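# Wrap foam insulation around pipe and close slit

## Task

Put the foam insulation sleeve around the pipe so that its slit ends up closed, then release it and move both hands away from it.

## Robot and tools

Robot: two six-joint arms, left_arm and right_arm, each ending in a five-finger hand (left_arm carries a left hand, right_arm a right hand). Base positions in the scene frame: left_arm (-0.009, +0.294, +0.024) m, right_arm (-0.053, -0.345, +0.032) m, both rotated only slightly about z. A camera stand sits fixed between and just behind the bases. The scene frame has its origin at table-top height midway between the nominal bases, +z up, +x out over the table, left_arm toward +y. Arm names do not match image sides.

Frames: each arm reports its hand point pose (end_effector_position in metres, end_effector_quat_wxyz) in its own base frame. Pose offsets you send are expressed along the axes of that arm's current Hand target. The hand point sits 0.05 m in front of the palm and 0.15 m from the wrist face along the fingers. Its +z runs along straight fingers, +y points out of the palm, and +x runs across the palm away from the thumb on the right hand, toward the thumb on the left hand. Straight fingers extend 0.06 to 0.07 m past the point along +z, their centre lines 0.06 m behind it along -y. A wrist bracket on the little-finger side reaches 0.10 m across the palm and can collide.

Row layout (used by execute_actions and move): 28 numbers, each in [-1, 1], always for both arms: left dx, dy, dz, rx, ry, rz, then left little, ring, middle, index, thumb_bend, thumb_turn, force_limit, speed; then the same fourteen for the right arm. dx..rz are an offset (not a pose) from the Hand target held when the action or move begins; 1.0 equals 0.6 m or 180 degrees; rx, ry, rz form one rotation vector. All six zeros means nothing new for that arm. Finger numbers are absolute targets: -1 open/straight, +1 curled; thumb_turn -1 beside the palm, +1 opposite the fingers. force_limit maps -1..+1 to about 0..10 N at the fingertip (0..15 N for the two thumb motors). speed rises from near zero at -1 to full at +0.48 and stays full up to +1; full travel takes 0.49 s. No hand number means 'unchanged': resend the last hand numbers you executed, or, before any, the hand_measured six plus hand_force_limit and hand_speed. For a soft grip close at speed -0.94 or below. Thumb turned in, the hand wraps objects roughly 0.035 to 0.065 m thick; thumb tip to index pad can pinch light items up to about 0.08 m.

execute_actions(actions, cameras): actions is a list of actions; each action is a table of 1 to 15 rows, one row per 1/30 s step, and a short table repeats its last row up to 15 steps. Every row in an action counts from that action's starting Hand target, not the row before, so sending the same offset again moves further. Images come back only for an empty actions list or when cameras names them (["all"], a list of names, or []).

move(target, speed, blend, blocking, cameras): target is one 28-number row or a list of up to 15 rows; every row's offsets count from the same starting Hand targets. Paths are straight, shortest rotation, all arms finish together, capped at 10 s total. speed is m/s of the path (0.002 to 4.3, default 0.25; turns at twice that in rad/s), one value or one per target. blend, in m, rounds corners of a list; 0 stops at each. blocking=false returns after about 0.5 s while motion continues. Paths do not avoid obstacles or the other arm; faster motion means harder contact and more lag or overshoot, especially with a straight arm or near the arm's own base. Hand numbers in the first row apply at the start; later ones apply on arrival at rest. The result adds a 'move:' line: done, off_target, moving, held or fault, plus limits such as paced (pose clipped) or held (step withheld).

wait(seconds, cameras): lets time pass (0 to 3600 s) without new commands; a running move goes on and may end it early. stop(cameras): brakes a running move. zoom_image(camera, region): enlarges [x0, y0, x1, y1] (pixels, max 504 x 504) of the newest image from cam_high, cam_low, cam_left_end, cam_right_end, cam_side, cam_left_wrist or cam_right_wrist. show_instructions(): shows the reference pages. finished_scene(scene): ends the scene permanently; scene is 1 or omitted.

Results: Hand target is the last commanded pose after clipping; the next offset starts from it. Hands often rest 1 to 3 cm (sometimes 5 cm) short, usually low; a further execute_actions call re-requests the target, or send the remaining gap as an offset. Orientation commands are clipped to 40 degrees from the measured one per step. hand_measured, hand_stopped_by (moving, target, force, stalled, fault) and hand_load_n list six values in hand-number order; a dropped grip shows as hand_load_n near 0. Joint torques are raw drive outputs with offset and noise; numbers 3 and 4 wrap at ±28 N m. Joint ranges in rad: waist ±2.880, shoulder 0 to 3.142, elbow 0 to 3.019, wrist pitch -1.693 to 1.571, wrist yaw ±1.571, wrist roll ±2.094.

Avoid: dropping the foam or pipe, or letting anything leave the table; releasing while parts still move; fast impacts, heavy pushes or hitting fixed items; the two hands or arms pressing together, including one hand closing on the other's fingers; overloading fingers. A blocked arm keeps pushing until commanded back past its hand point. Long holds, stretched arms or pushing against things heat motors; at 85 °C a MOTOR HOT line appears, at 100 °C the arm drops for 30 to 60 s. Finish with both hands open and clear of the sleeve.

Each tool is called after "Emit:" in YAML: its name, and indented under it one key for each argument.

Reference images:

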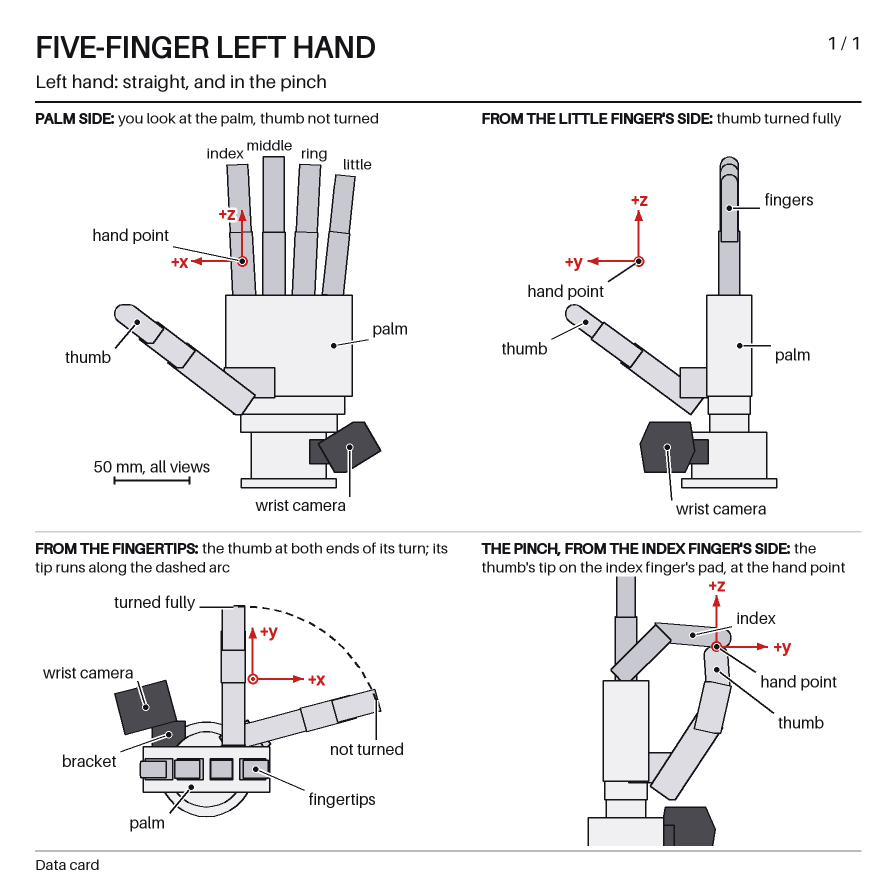

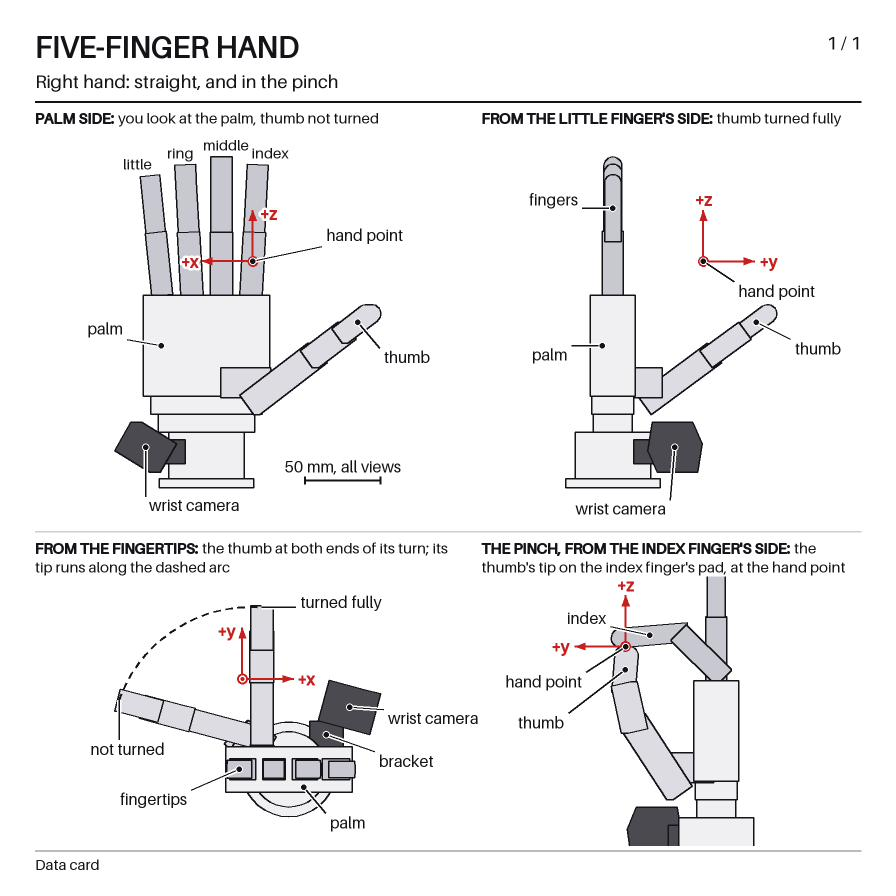

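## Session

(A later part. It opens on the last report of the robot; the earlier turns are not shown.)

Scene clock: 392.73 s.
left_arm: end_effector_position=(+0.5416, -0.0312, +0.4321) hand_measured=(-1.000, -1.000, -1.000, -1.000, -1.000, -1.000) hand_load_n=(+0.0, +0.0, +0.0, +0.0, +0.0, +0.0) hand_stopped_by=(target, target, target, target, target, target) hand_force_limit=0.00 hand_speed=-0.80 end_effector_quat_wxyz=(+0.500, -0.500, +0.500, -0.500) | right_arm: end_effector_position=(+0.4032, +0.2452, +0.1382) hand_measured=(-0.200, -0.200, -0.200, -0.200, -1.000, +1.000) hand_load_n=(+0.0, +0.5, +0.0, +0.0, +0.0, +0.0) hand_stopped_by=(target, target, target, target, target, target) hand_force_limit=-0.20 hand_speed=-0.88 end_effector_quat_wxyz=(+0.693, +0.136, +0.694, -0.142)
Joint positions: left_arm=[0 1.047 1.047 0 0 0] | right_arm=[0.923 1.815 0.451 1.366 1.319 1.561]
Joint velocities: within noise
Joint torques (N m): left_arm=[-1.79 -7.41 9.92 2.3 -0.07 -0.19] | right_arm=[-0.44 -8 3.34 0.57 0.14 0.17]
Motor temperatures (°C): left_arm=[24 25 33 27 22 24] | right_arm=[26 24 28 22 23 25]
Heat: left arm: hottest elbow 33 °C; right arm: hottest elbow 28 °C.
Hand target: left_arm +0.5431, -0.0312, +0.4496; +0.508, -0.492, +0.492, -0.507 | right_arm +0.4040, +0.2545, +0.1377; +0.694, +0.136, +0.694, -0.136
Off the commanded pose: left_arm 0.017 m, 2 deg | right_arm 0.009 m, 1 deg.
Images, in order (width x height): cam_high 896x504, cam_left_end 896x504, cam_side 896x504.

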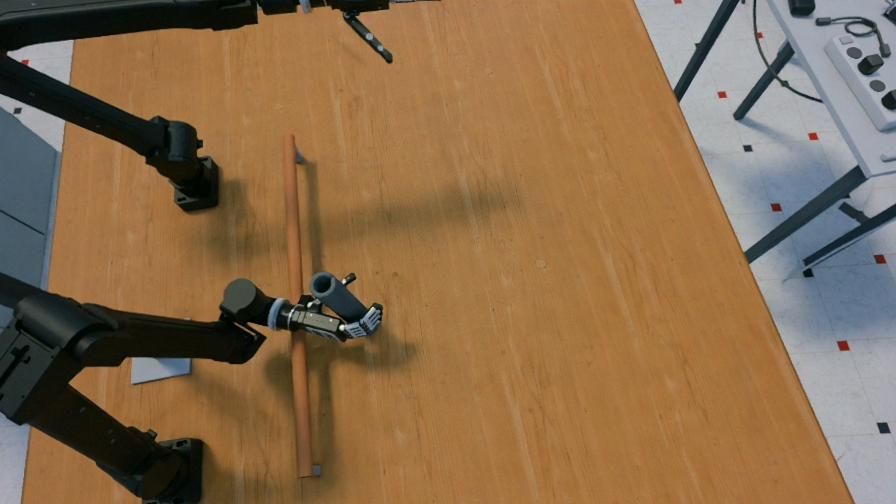

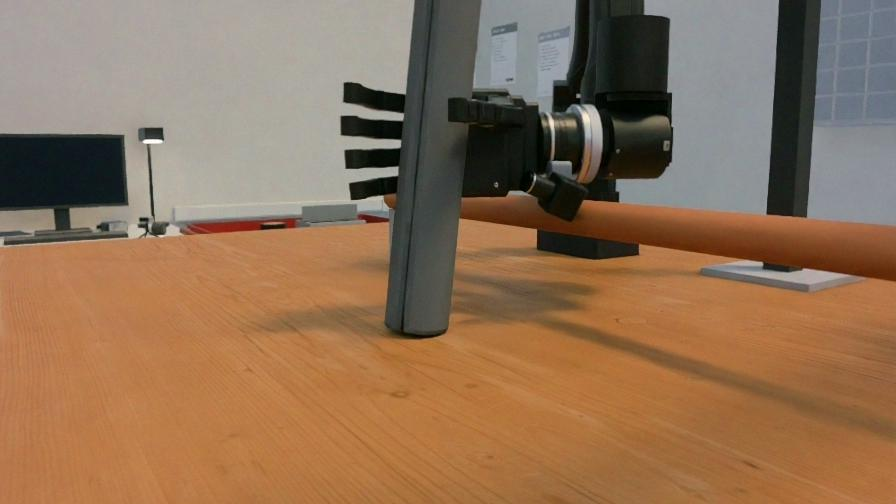

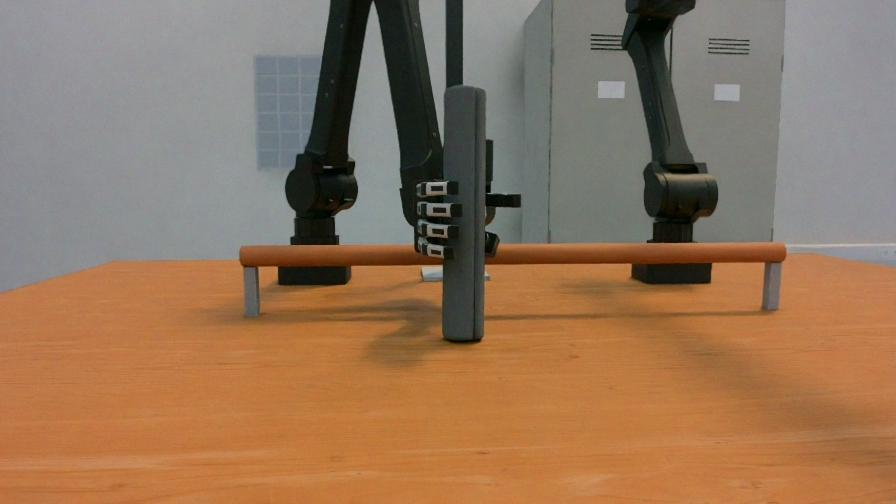

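Emit:
move:
  target:
    - [0,0,0,0,0,0,-1,-1,-1,-1,-1,-1,0,-0.8,0,-0.00278,0.01974,0,0,0,-0.2,-0.2,-0.2,-0.2,-1,1,-0.2,-0.88]
    - [0,0,0,0,0,0,-1,-1,-1,-1,-1,-1,0,-0.8,-0.1167,-0.00278,0.01974,0,0,0,-0.2,-0.2,-0.2,-0.2,-1,1,-0.2,-0.88]
  speed: 0.05
  cameras: ["cam_side","cam_left_end","cam_high"]

Scene clock: 396.37 s.
left_arm: end_effector_position=(+0.5416, -0.0312, +0.4321) hand_measured=(-1.000, -1.000, -1.000, -1.000, -1.000, -1.000) hand_load_n=(+0.0, +0.0, +0.0, +0.0, +0.0, -0.5) hand_stopped_by=(target, target, target, target, target, target) hand_force_limit=0.00 hand_speed=-0.80 end_effector_quat_wxyz=(+0.500, -0.500, +0.500, -0.500) | right_arm: end_effector_position=(+0.4066, +0.2478, +0.1903) hand_measured=(-0.200, -0.200, -0.200, -0.200, -1.000, +1.000) hand_load_n=(+0.0, +0.0, +0.0, -0.5, +0.0, +0.0) hand_stopped_by=(target, target, target, target, target, target) hand_force_limit=-0.20 hand_speed=-0.88 end_effector_quat_wxyz=(+0.688, +0.117, +0.701, -0.148)
Joint positions: left_arm=[0 1.047 1.047 0 0 0] | right_arm=[0.913 1.567 0.455 1.077 1.29 1.559]
Joint torques (N m): left_arm=[-1.79 -6.89 9.94 2.35 -0.07 -0.21] | right_arm=[-2.49 -10.4 5.37 0.51 -0.03 0.22]
Heat: left arm: hottest elbow 33 °C; right arm: hottest elbow 28 °C.
Hand target: left_arm +0.5431, -0.0312, +0.4496; +0.508, -0.492, +0.492, -0.507 | right_arm +0.4143, +0.2484, +0.2076; +0.694, +0.136, +0.694, -0.136
Off the commanded pose: left_arm 0.017 m, 2 deg | right_arm 0.019 m, 3 deg.
move: off_target (right_arm)
Images, in order (width x height): cam_high 896x504, cam_left_end 896x504, cam_side 896x504.

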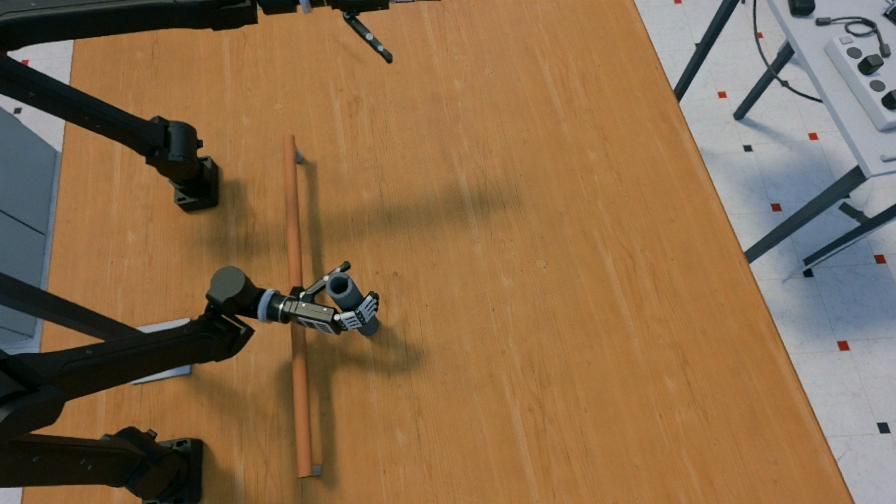

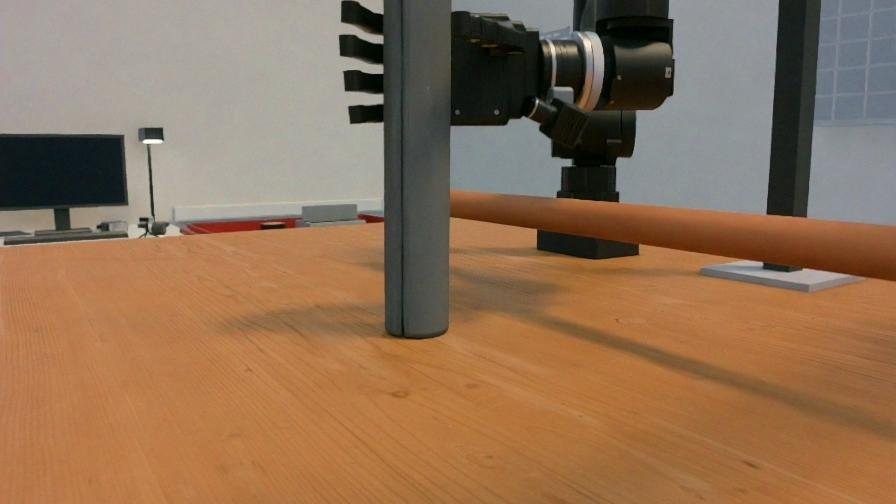

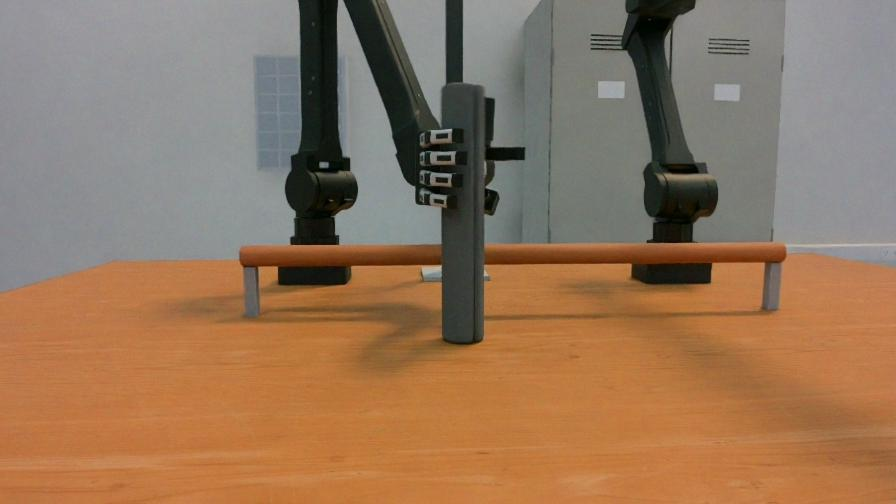

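Emit:
move:
  target: [0,0,0,0,0,0,-1,-1,-1,-1,-1,-1,0,-0.8,-0.04,0.002,0.0046,0,0,0,-0.2,-0.2,-0.2,-0.2,-1,1,-0.2,-0.88]
  speed: 0.05
  cameras: ["cam_side","cam_left_end","cam_high"]

Scene clock: 397.97 s.
left_arm: end_effector_position=(+0.5416, -0.0312, +0.4321) hand_measured=(-1.000, -1.000, -1.000, -1.000, -1.000, -1.000) hand_load_n=(+0.0, +0.0, +0.0, +0.0, +0.0, -0.5) hand_stopped_by=(target, target, target, target, target, target) hand_force_limit=0.00 hand_speed=-0.80 end_effector_quat_wxyz=(+0.500, -0.500, +0.500, -0.500) | right_arm: end_effector_position=(+0.4091, +0.2477, +0.2120) hand_measured=(-0.200, -0.200, -0.200, -0.200, -1.000, +1.000) hand_load_n=(+0.0, -0.5, -0.5, +0.0, +0.0, +0.0) hand_stopped_by=(target, target, target, target, target, target) hand_force_limit=-0.20 hand_speed=-0.88 end_effector_quat_wxyz=(+0.687, +0.116, +0.701, -0.148)
Joint positions: left_arm=[0 1.047 1.047 0 0 0] | right_arm=[0.907 1.485 0.471 0.975 1.283 1.56]
Joint torques (N m): left_arm=[-1.79 -7 9.95 2.3 -0.07 -0.2] | right_arm=[-2.32 -9.29 6.2 0.79 -0.05 0.19]
Heat: left arm: hottest elbow 34 °C; right arm: hottest elbow 28 °C.
Hand target: left_arm +0.5431, -0.0312, +0.4496; +0.508, -0.492, +0.492, -0.507 | right_arm +0.4173, +0.2486, +0.2318; +0.694, +0.136, +0.694, -0.136
Off the commanded pose: left_arm 0.017 m, 2 deg | right_arm 0.021 m, 3 deg.
move: off_target (right_arm)
Images, in order (width x height): cam_high 896x504, cam_left_end 896x504, cam_side 896x504.

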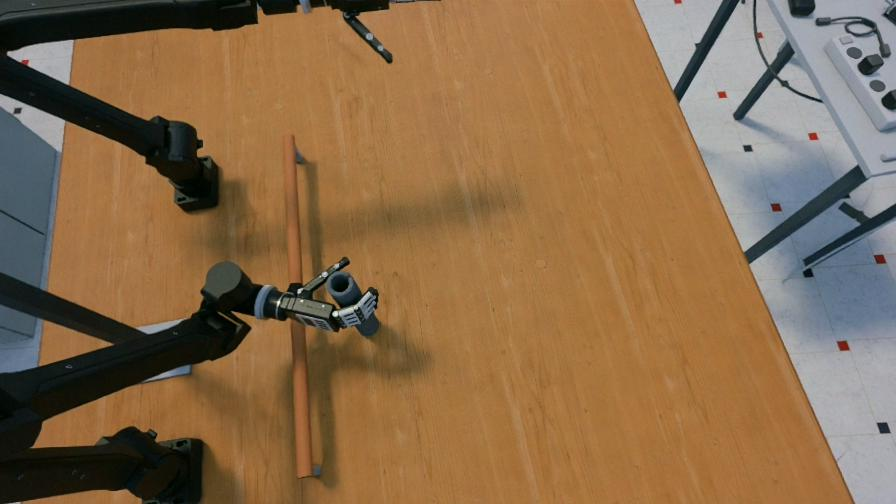

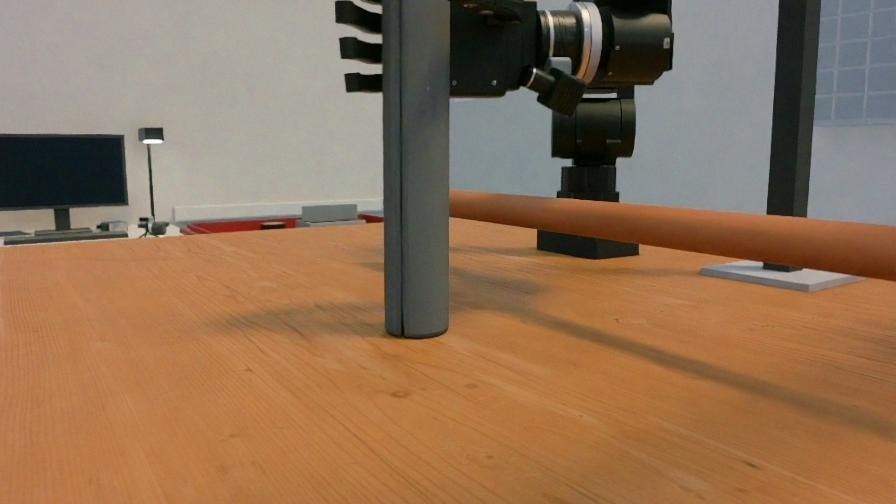

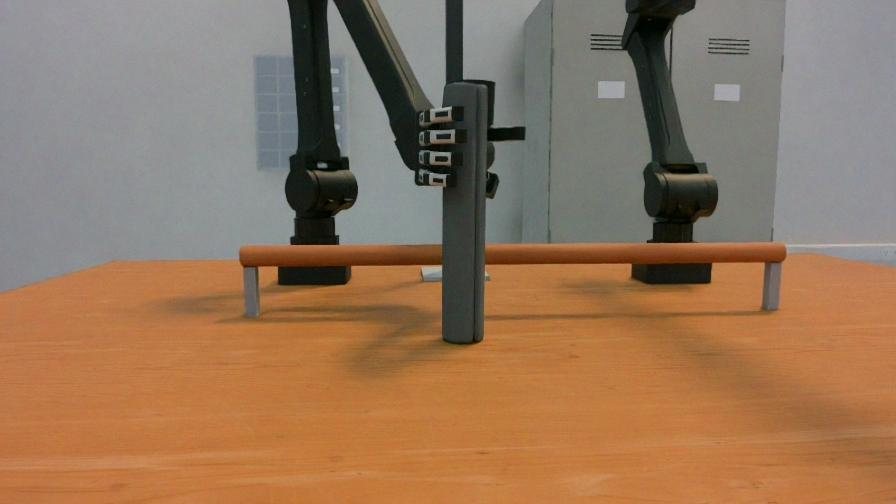

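Emit:
move:
  target: [0,0,0,0,0,0,-1,-1,-1,-1,-1,-1,0,-0.8,0,0,0,0,0,0,0.2,0.2,0.2,0.2,-1,1,-0.2,-0.88]
  speed: 0.05
  cameras: ["cam_side","cam_left_end","cam_high"]

Emit:
zoom_image:
  camera: "cam_high"
  region: [240, 220, 440, 370]

Scene clock: 399.70 s.
left_arm: end_effector_position=(+0.5416, -0.0312, +0.4321) hand_measured=(-1.000, -1.000, -1.000, -1.000, -1.000, -1.000) hand_load_n=(+0.0, +0.0, +0.0, +0.0, +0.0, +0.0) hand_stopped_by=(target, target, target, target, target, target) hand_force_limit=0.00 hand_speed=-0.80 end_effector_quat_wxyz=(+0.500, -0.500, +0.500, -0.500) | right_arm: end_effector_position=(+0.4091, +0.2477, +0.2120) hand_measured=(+0.200, +0.200, +0.200, +0.200, -1.000, +1.000) hand_load_n=(+0.0, +0.0, +0.0, +0.0, +0.0, +0.0) hand_stopped_by=(target, target, target, target, target, target) hand_force_limit=-0.20 hand_speed=-0.88 end_effector_quat_wxyz=(+0.687, +0.116, +0.701, -0.148)
Joint positions: left_arm=[0 1.047 1.047 0 0 0] | right_arm=[0.907 1.485 0.471 0.975 1.283 1.56]
Joint torques (N m): left_arm=[-1.73 -6.89 9.95 2.35 -0.07 -0.2] | right_arm=[-2.55 -9.23 6.15 0.65 -0.07 0.18]
Heat: left arm: hottest elbow 34 °C; right arm: hottest elbow 28 °C.
Hand target: left_arm +0.5431, -0.0312, +0.4496; +0.508, -0.492, +0.492, -0.507 | right_arm +0.4173, +0.2486, +0.2318; +0.694, +0.136, +0.694, -0.136
Off the commanded pose: left_arm 0.017 m, 2 deg | right_arm 0.021 m, 3 deg.
move: done
Images, in order (width x height): cam_high 896x504, cam_left_end 896x504, cam_side 896x504.

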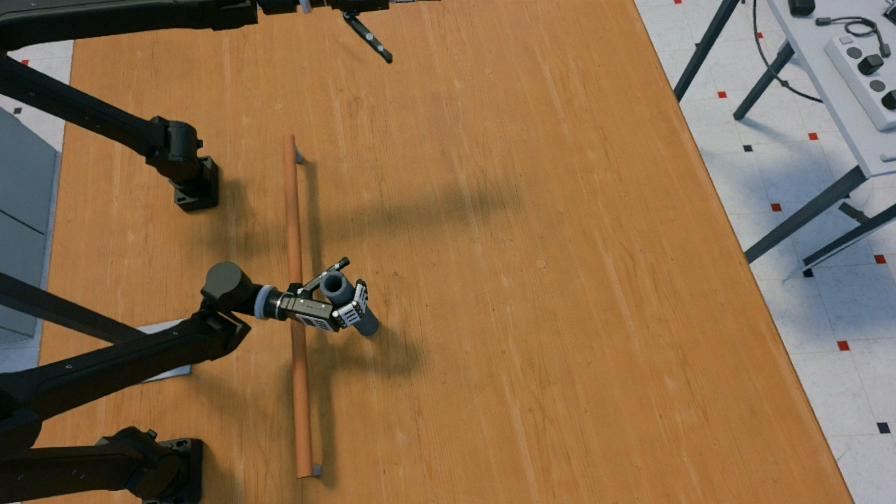

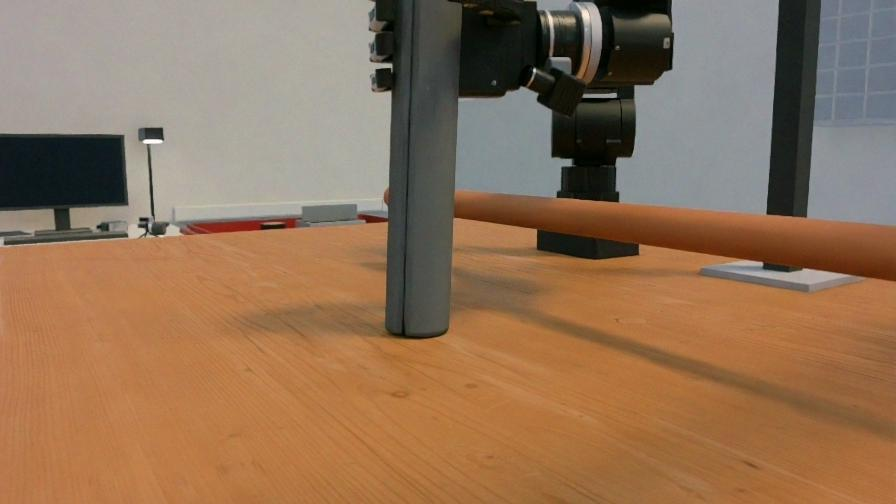

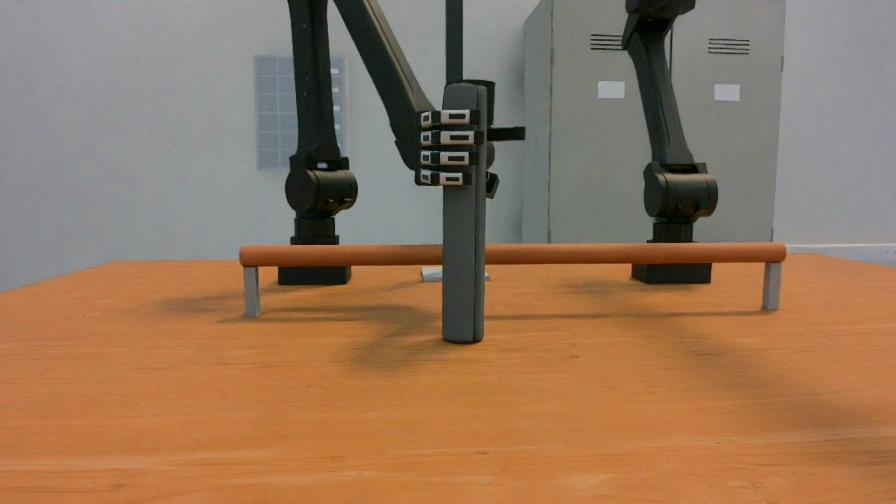

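Scaled by 2.520.

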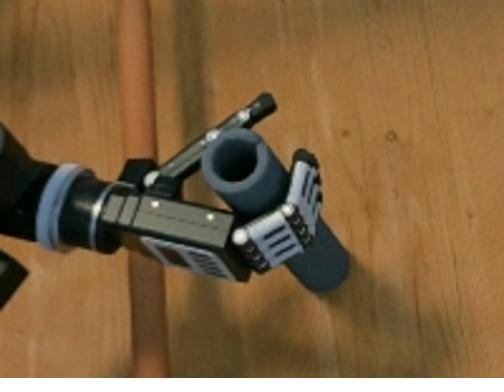

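Emit:
move:
  target: [0,0,0,0,0,0,-1,-1,-1,-1,-1,-1,0,-0.8,0,0.005,0.0124,0,0,0,0.2,0.2,0.2,0.2,-1,1,-0.2,-0.88]
  speed: 0.04
  cameras: ["cam_side","cam_left_end","cam_high"]

Scene clock: 400.50 s.
left_arm: end_effector_position=(+0.5416, -0.0312, +0.4321) hand_measured=(-1.000, -1.000, -1.000, -1.000, -1.000, -1.000) hand_load_n=(+0.0, +0.0, +0.0, +0.0, +0.0, -0.5) hand_stopped_by=(target, target, target, target, target, target) hand_force_limit=0.00 hand_speed=-0.80 end_effector_quat_wxyz=(+0.500, -0.500, +0.500, -0.500) | right_arm: end_effector_position=(+0.4165, +0.2467, +0.2164) hand_measured=(+0.200, +0.200, +0.200, +0.200, -1.000, +1.000) hand_load_n=(+0.0, +0.0, +0.0, +0.0, +0.0, +0.0) hand_stopped_by=(target, target, target, target, target, target) hand_force_limit=-0.20 hand_speed=-0.88 end_effector_quat_wxyz=(+0.689, +0.120, +0.700, -0.145)
Joint positions: left_arm=[0 1.047 1.047 0 0 0] | right_arm=[0.888 1.485 0.484 0.972 1.266 1.56]
Joint torques (N m): left_arm=[-1.61 -7 9.94 2.28 -0.08 -0.2] | right_arm=[-2.67 -8.23 6.42 0.68 -0.07 0.22]
Heat: left arm: hottest elbow 34 °C; right arm: hottest elbow 28 °C.
Hand target: left_arm +0.5431, -0.0312, +0.4496; +0.508, -0.492, +0.492, -0.507 | right_arm +0.4253, +0.2485, +0.2316; +0.694, +0.136, +0.694, -0.136
Off the commanded pose: left_arm 0.017 m, 2 deg | right_arm 0.018 m, 2 deg.
move: off_target (right_arm)
Images, in order (width x height): cam_high 896x504, cam_left_end 896x504, cam_side 896x504.

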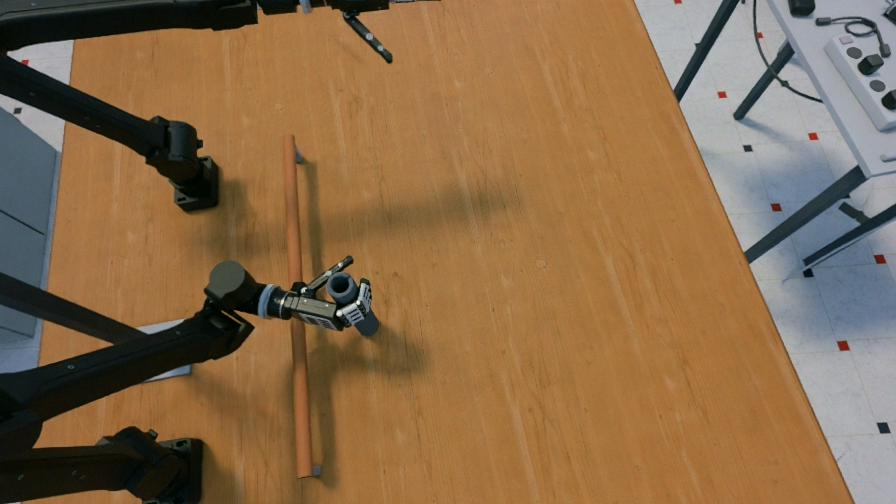

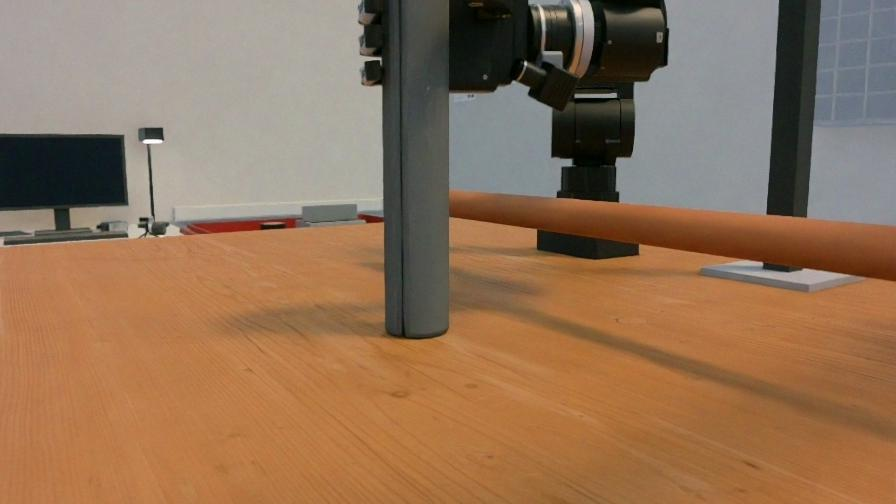

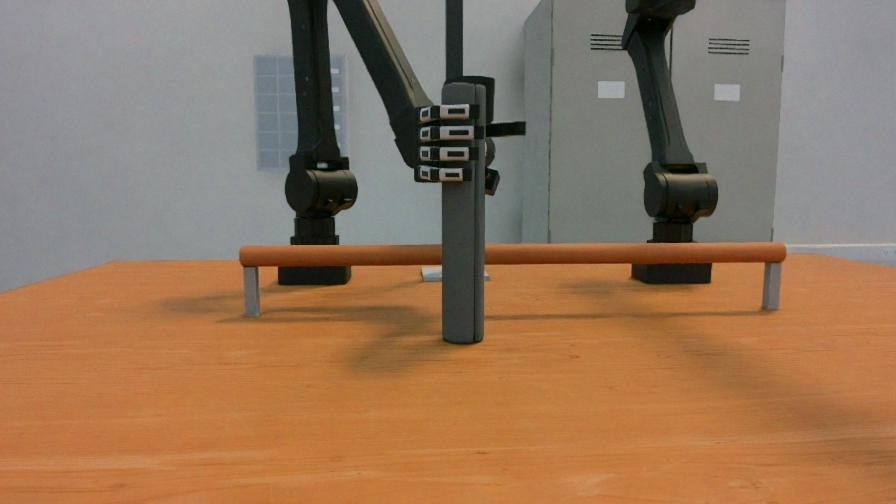

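Upright again. Closing the fingers onto the foam.

Emit:
move:
  target:
    - [0,0,0,0,0,0,-1,-1,-1,-1,-1,-1,0,-0.8,0,0,0,0,0,0,0.3,0.3,0.3,0.3,-1,1,-0.2,-0.9]
    - [0,0,0,0,0,0,-1,-1,-1,-1,-1,-1,0,-0.8,0,0.0,0.001,0,0,0,0.38,0.38,0.38,0.38,-1,1,-0.2,-0.9]
  speed: 0.04
  cameras: ["cam_side","cam_left_end","cam_high"]

Emit:
zoom_image:
  camera: "cam_high"
  region: [240, 220, 440, 370]

Scene clock: 402.07 s.
left_arm: end_effector_position=(+0.5416, -0.0312, +0.4321) hand_measured=(-1.000, -1.000, -1.000, -1.000, -1.000, -1.000) hand_load_n=(+0.0, +0.0, +0.0, +0.0, +0.0, +0.0) hand_stopped_by=(target, target, target, target, target, target) hand_force_limit=0.00 hand_speed=-0.80 end_effector_quat_wxyz=(+0.500, -0.500, +0.500, -0.500) | right_arm: end_effector_position=(+0.4168, +0.2465, +0.2164) hand_measured=(+0.380, +0.380, +0.380, +0.380, -1.000, +1.000) hand_load_n=(+0.0, +0.0, +0.0, +0.0, +0.0, +0.0) hand_stopped_by=(target, target, target, target, target, target) hand_force_limit=-0.20 hand_speed=-0.90 end_effector_quat_wxyz=(+0.689, +0.120, +0.700, -0.145)
Joint positions: left_arm=[0 1.047 1.047 0 0 0] | right_arm=[0.887 1.485 0.484 0.972 1.264 1.561]
Joint torques (N m): left_arm=[-1.9 -6.83 9.99 2.28 -0.07 -0.21] | right_arm=[-2.67 -8.64 6.35 0.58 -0.07 0.16]
Heat: left arm: hottest elbow 34 °C; right arm: hottest elbow 28 °C.
Hand target: left_arm +0.5431, -0.0312, +0.4496; +0.508, -0.492, +0.492, -0.507 | right_arm +0.4259, +0.2481, +0.2316; +0.694, +0.136, +0.694, -0.136
Off the commanded pose: left_arm 0.017 m, 2 deg | right_arm 0.018 m, 2 deg.
move: off_target (right_arm); target 2's new numbers were sent with right_arm's hand 0.018 m and 2 deg from that target
Images, in order (width x height): cam_high 896x504, cam_left_end 896x504, cam_side 896x504.

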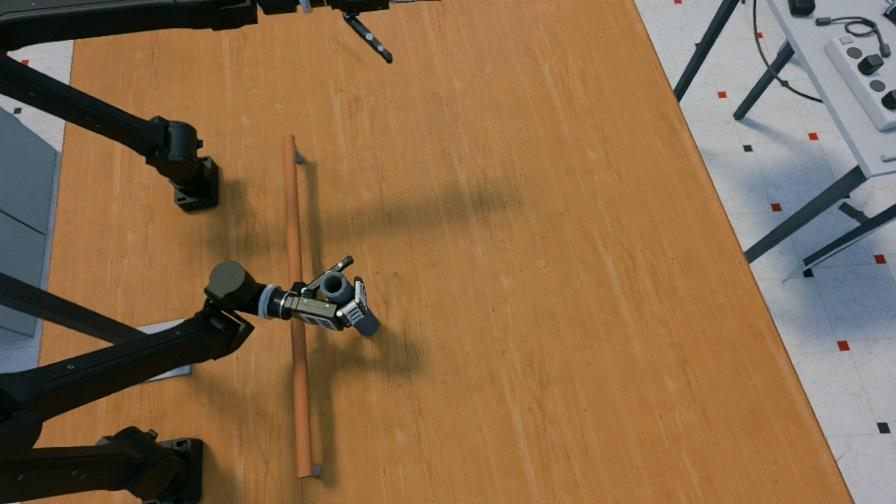

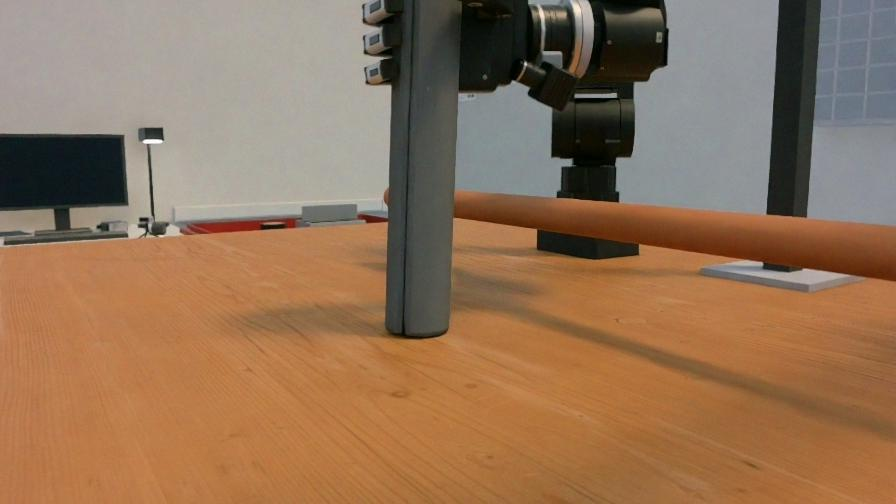

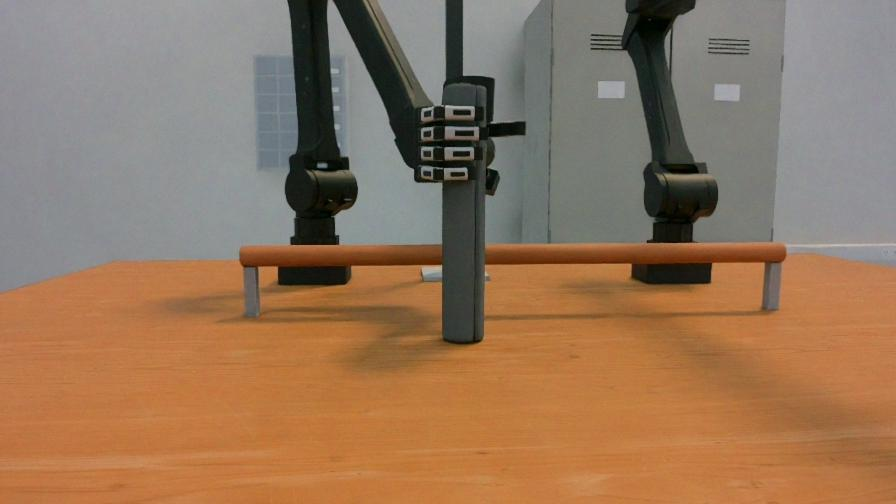

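Scaled by 2.520.

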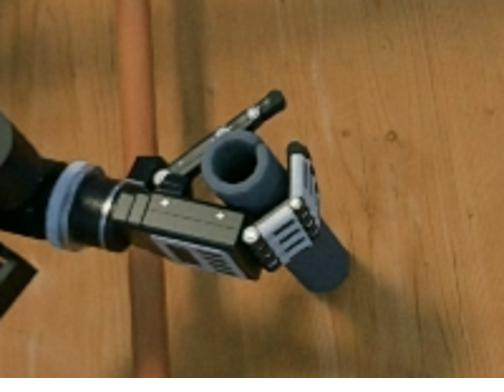

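Emit:
move:
  target:
    - [0,0,0,0,0,0,-1,-1,-1,-1,-1,-1,0,-0.8,0,0.005,0.0124,0,0,0,0.38,0.38,0.38,0.38,-1,1,-0.2,-0.9]
    - [0,0,0,0,0,0,-1,-1,-1,-1,-1,-1,0,-0.8,0,0.005,0.0134,0,0,0,0.42,0.42,0.42,0.42,-1,1,-0.2,-0.9]
  speed: 0.04
  cameras: ["cam_side","cam_left_end","cam_high"]

Emit:
zoom_image:
  camera: "cam_high"
  region: [240, 220, 440, 370]

Scene clock: 403.60 s.
left_arm: end_effector_position=(+0.5416, -0.0312, +0.4321) hand_measured=(-1.000, -1.000, -1.000, -1.000, -1.000, -1.000) hand_load_n=(+0.0, +0.0, +0.0, +0.0, +0.0, -0.5) hand_stopped_by=(target, target, target, target, target, target) hand_force_limit=0.00 hand_speed=-0.80 end_effector_quat_wxyz=(+0.500, -0.500, +0.500, -0.500) | right_arm: end_effector_position=(+0.4245, +0.2458, +0.2216) hand_measured=(+0.420, +0.420, +0.420, +0.420, -1.000, +1.000) hand_load_n=(+0.0, +0.0, +0.0, +0.0, +0.0, -0.5) hand_stopped_by=(target, target, target, target, target, target) hand_force_limit=-0.20 hand_speed=-0.90 end_effector_quat_wxyz=(+0.691, +0.124, +0.698, -0.141)
Joint positions: left_arm=[0 1.047 1.047 0 0 0] | right_arm=[0.868 1.485 0.498 0.969 1.245 1.561]
Joint torques (N m): left_arm=[-1.85 -7.12 9.94 2.36 -0.06 -0.21] | right_arm=[-2.49 -7.65 6.56 0.75 -0.1 0.16]
Heat: left arm: hottest elbow 34 °C; right arm: hottest elbow 28 °C.
Hand target: left_arm +0.5431, -0.0312, +0.4496; +0.508, -0.492, +0.492, -0.507 | right_arm +0.4345, +0.2480, +0.2317; +0.694, +0.136, +0.694, -0.136
Off the commanded pose: left_arm 0.017 m, 2 deg | right_arm 0.014 m, 2 deg.
move: off_target (right_arm); target 2's new numbers were sent with right_arm's hand 0.014 m and 2 deg from that target
Images, in order (width x height): cam_high 896x504, cam_left_end 896x504, cam_side 896x504.

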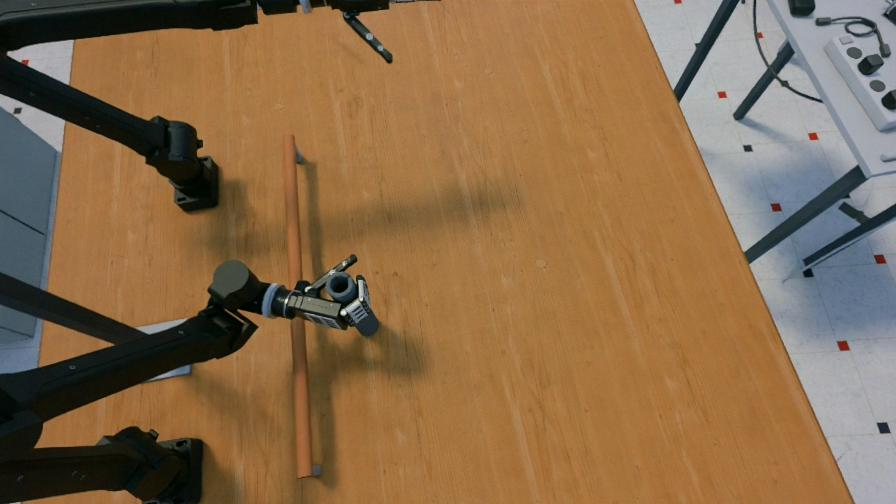

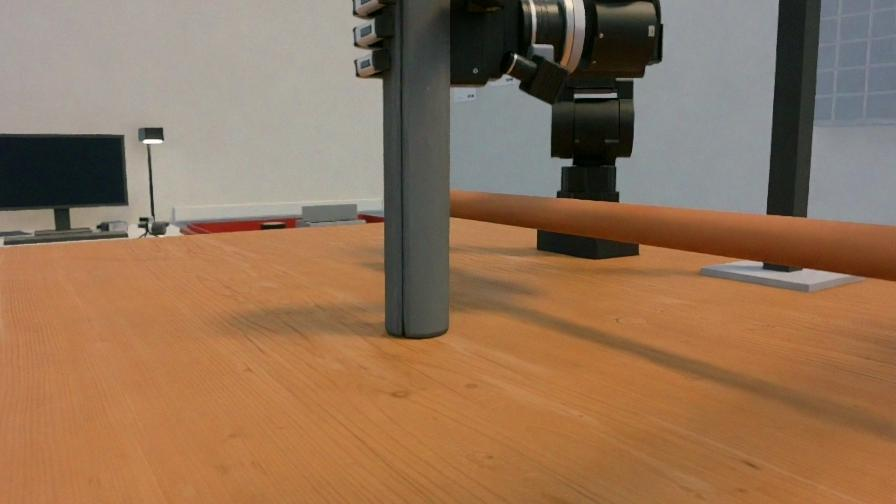

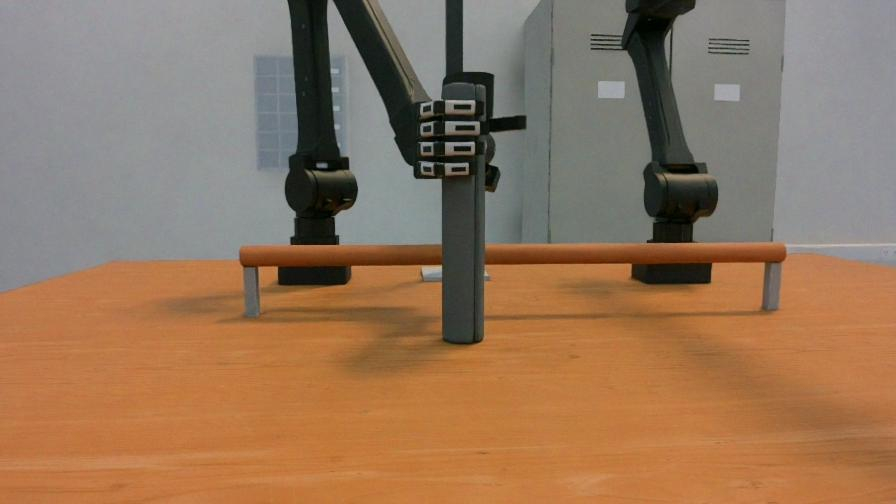

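Scaled by 2.520.

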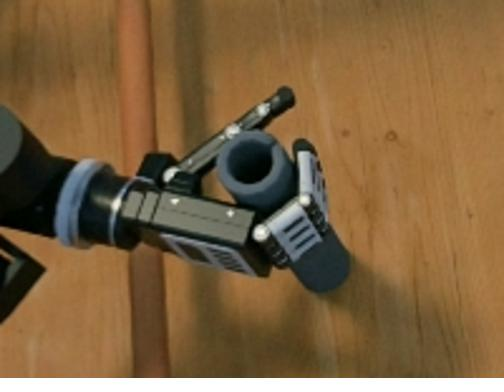

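Emit:
move:
  target: [0,0,0,0,0,0,-1,-1,-1,-1,-1,-1,0,-0.8,0,0.0,0.001,0,0,0,0.46,0.46,0.46,0.46,-1,1,-0.2,-0.9]
  speed: 0.04
  cameras: ["cam_side","cam_left_end","cam_high"]

Emit:
zoom_image:
  camera: "cam_high"
  region: [290, 240, 390, 340]

Scene clock: 404.20 s.
left_arm: end_effector_position=(+0.5416, -0.0312, +0.4321) hand_measured=(-1.000, -1.000, -1.000, -1.000, -1.000, -1.000) hand_load_n=(+0.0, +0.0, +0.0, +0.0, +0.0, -0.5) hand_stopped_by=(target, target, target, target, target, target) hand_force_limit=0.00 hand_speed=-0.80 end_effector_quat_wxyz=(+0.500, -0.500, +0.500, -0.500) | right_arm: end_effector_position=(+0.4249, +0.2454, +0.2216) hand_measured=(+0.460, +0.460, +0.460, +0.460, -1.000, +1.000) hand_load_n=(+0.0, +0.0, +0.0, +0.0, +0.0, -0.5) hand_stopped_by=(target, target, target, target, target, target) hand_force_limit=-0.20 hand_speed=-0.90 end_effector_quat_wxyz=(+0.691, +0.124, +0.698, -0.141)
Joint positions: left_arm=[0 1.047 1.047 0 0 0] | right_arm=[0.866 1.485 0.498 0.969 1.243 1.561]
Joint torques (N m): left_arm=[-1.79 -7 9.99 2.24 -0.07 -0.22] | right_arm=[-2.67 -7.41 6.49 0.66 -0.07 0.16]
Heat: left arm: hottest elbow 34 °C; right arm: hottest elbow 28 °C.
Hand target: left_arm +0.5431, -0.0312, +0.4496; +0.508, -0.492, +0.492, -0.507 | right_arm +0.4350, +0.2478, +0.2317; +0.694, +0.136, +0.694, -0.136
Off the commanded pose: left_arm 0.017 m, 2 deg | right_arm 0.015 m, 2 deg.
move: off_target (right_arm)
Images, in order (width x height): cam_high 896x504, cam_left_end 896x504, cam_side 896x504.

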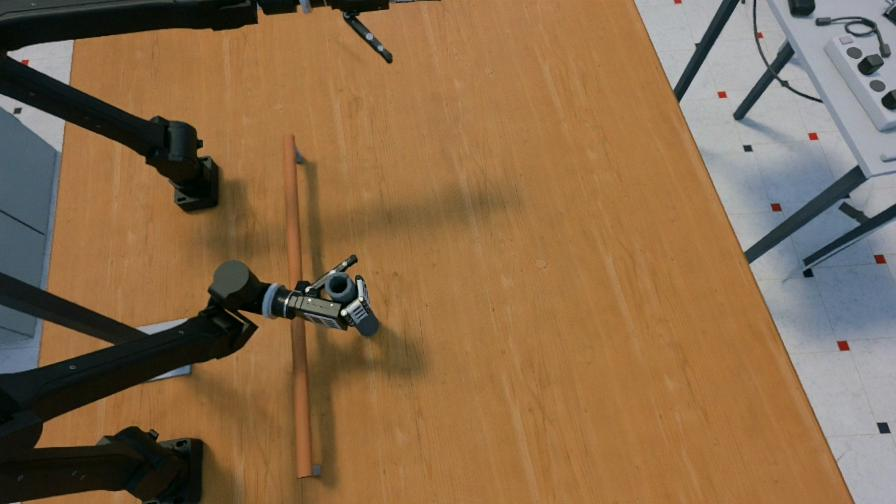

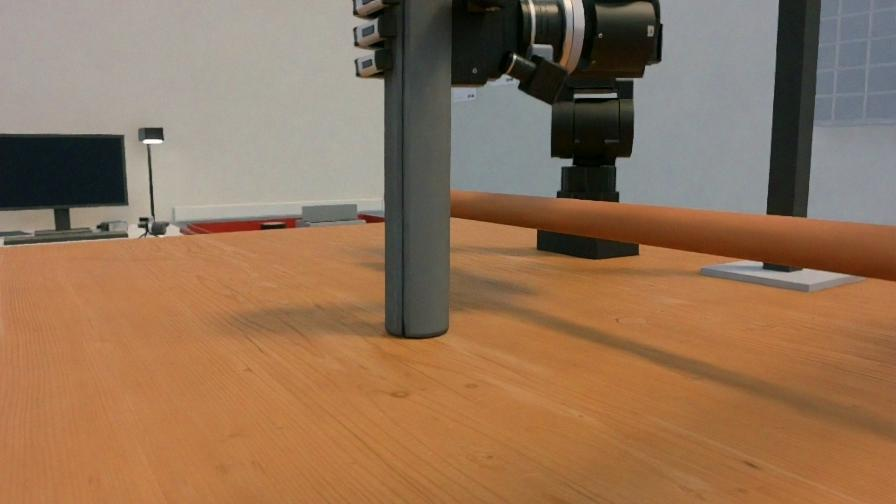

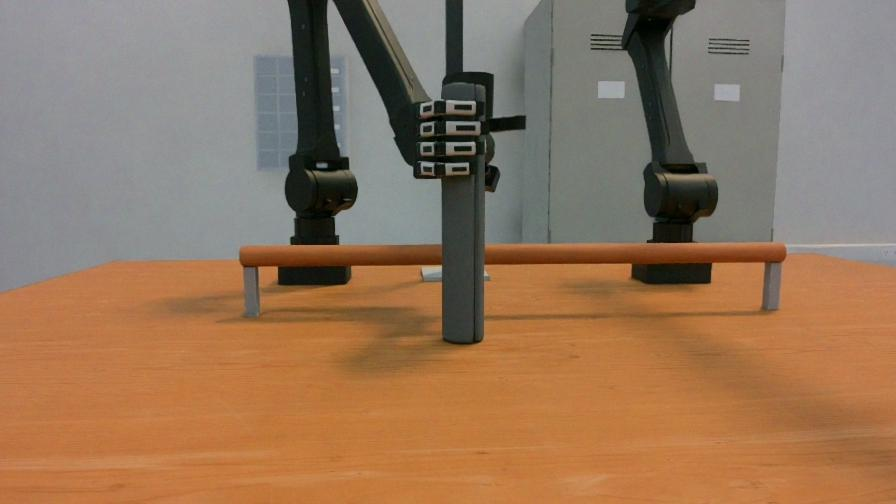

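Scaled by 5.040.

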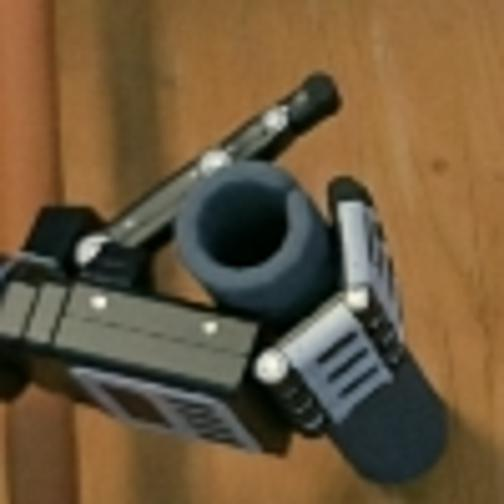

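Emit:
zoom_image:
  camera: "cam_side"
  region: [400, 60, 540, 200]

Emit:
zoom_image:
  camera: "cam_left_end"
  region: [330, 0, 500, 120]

Scaled by 3.600.

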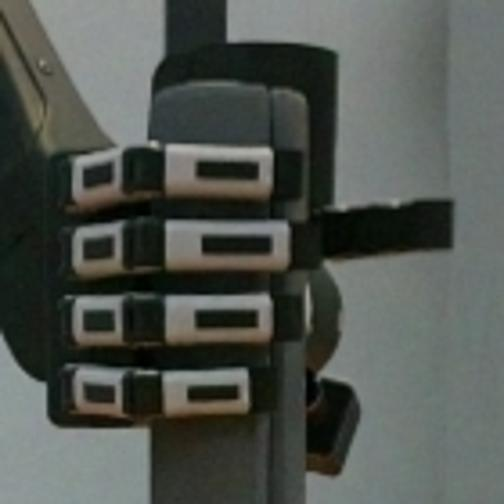

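Scaled by 2.965.

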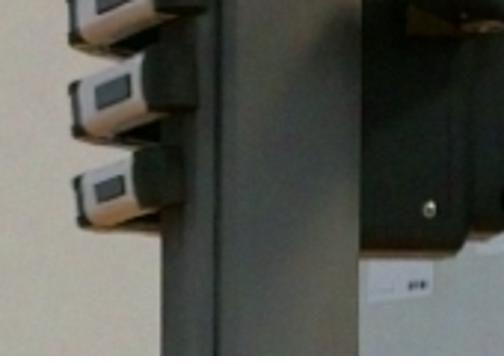

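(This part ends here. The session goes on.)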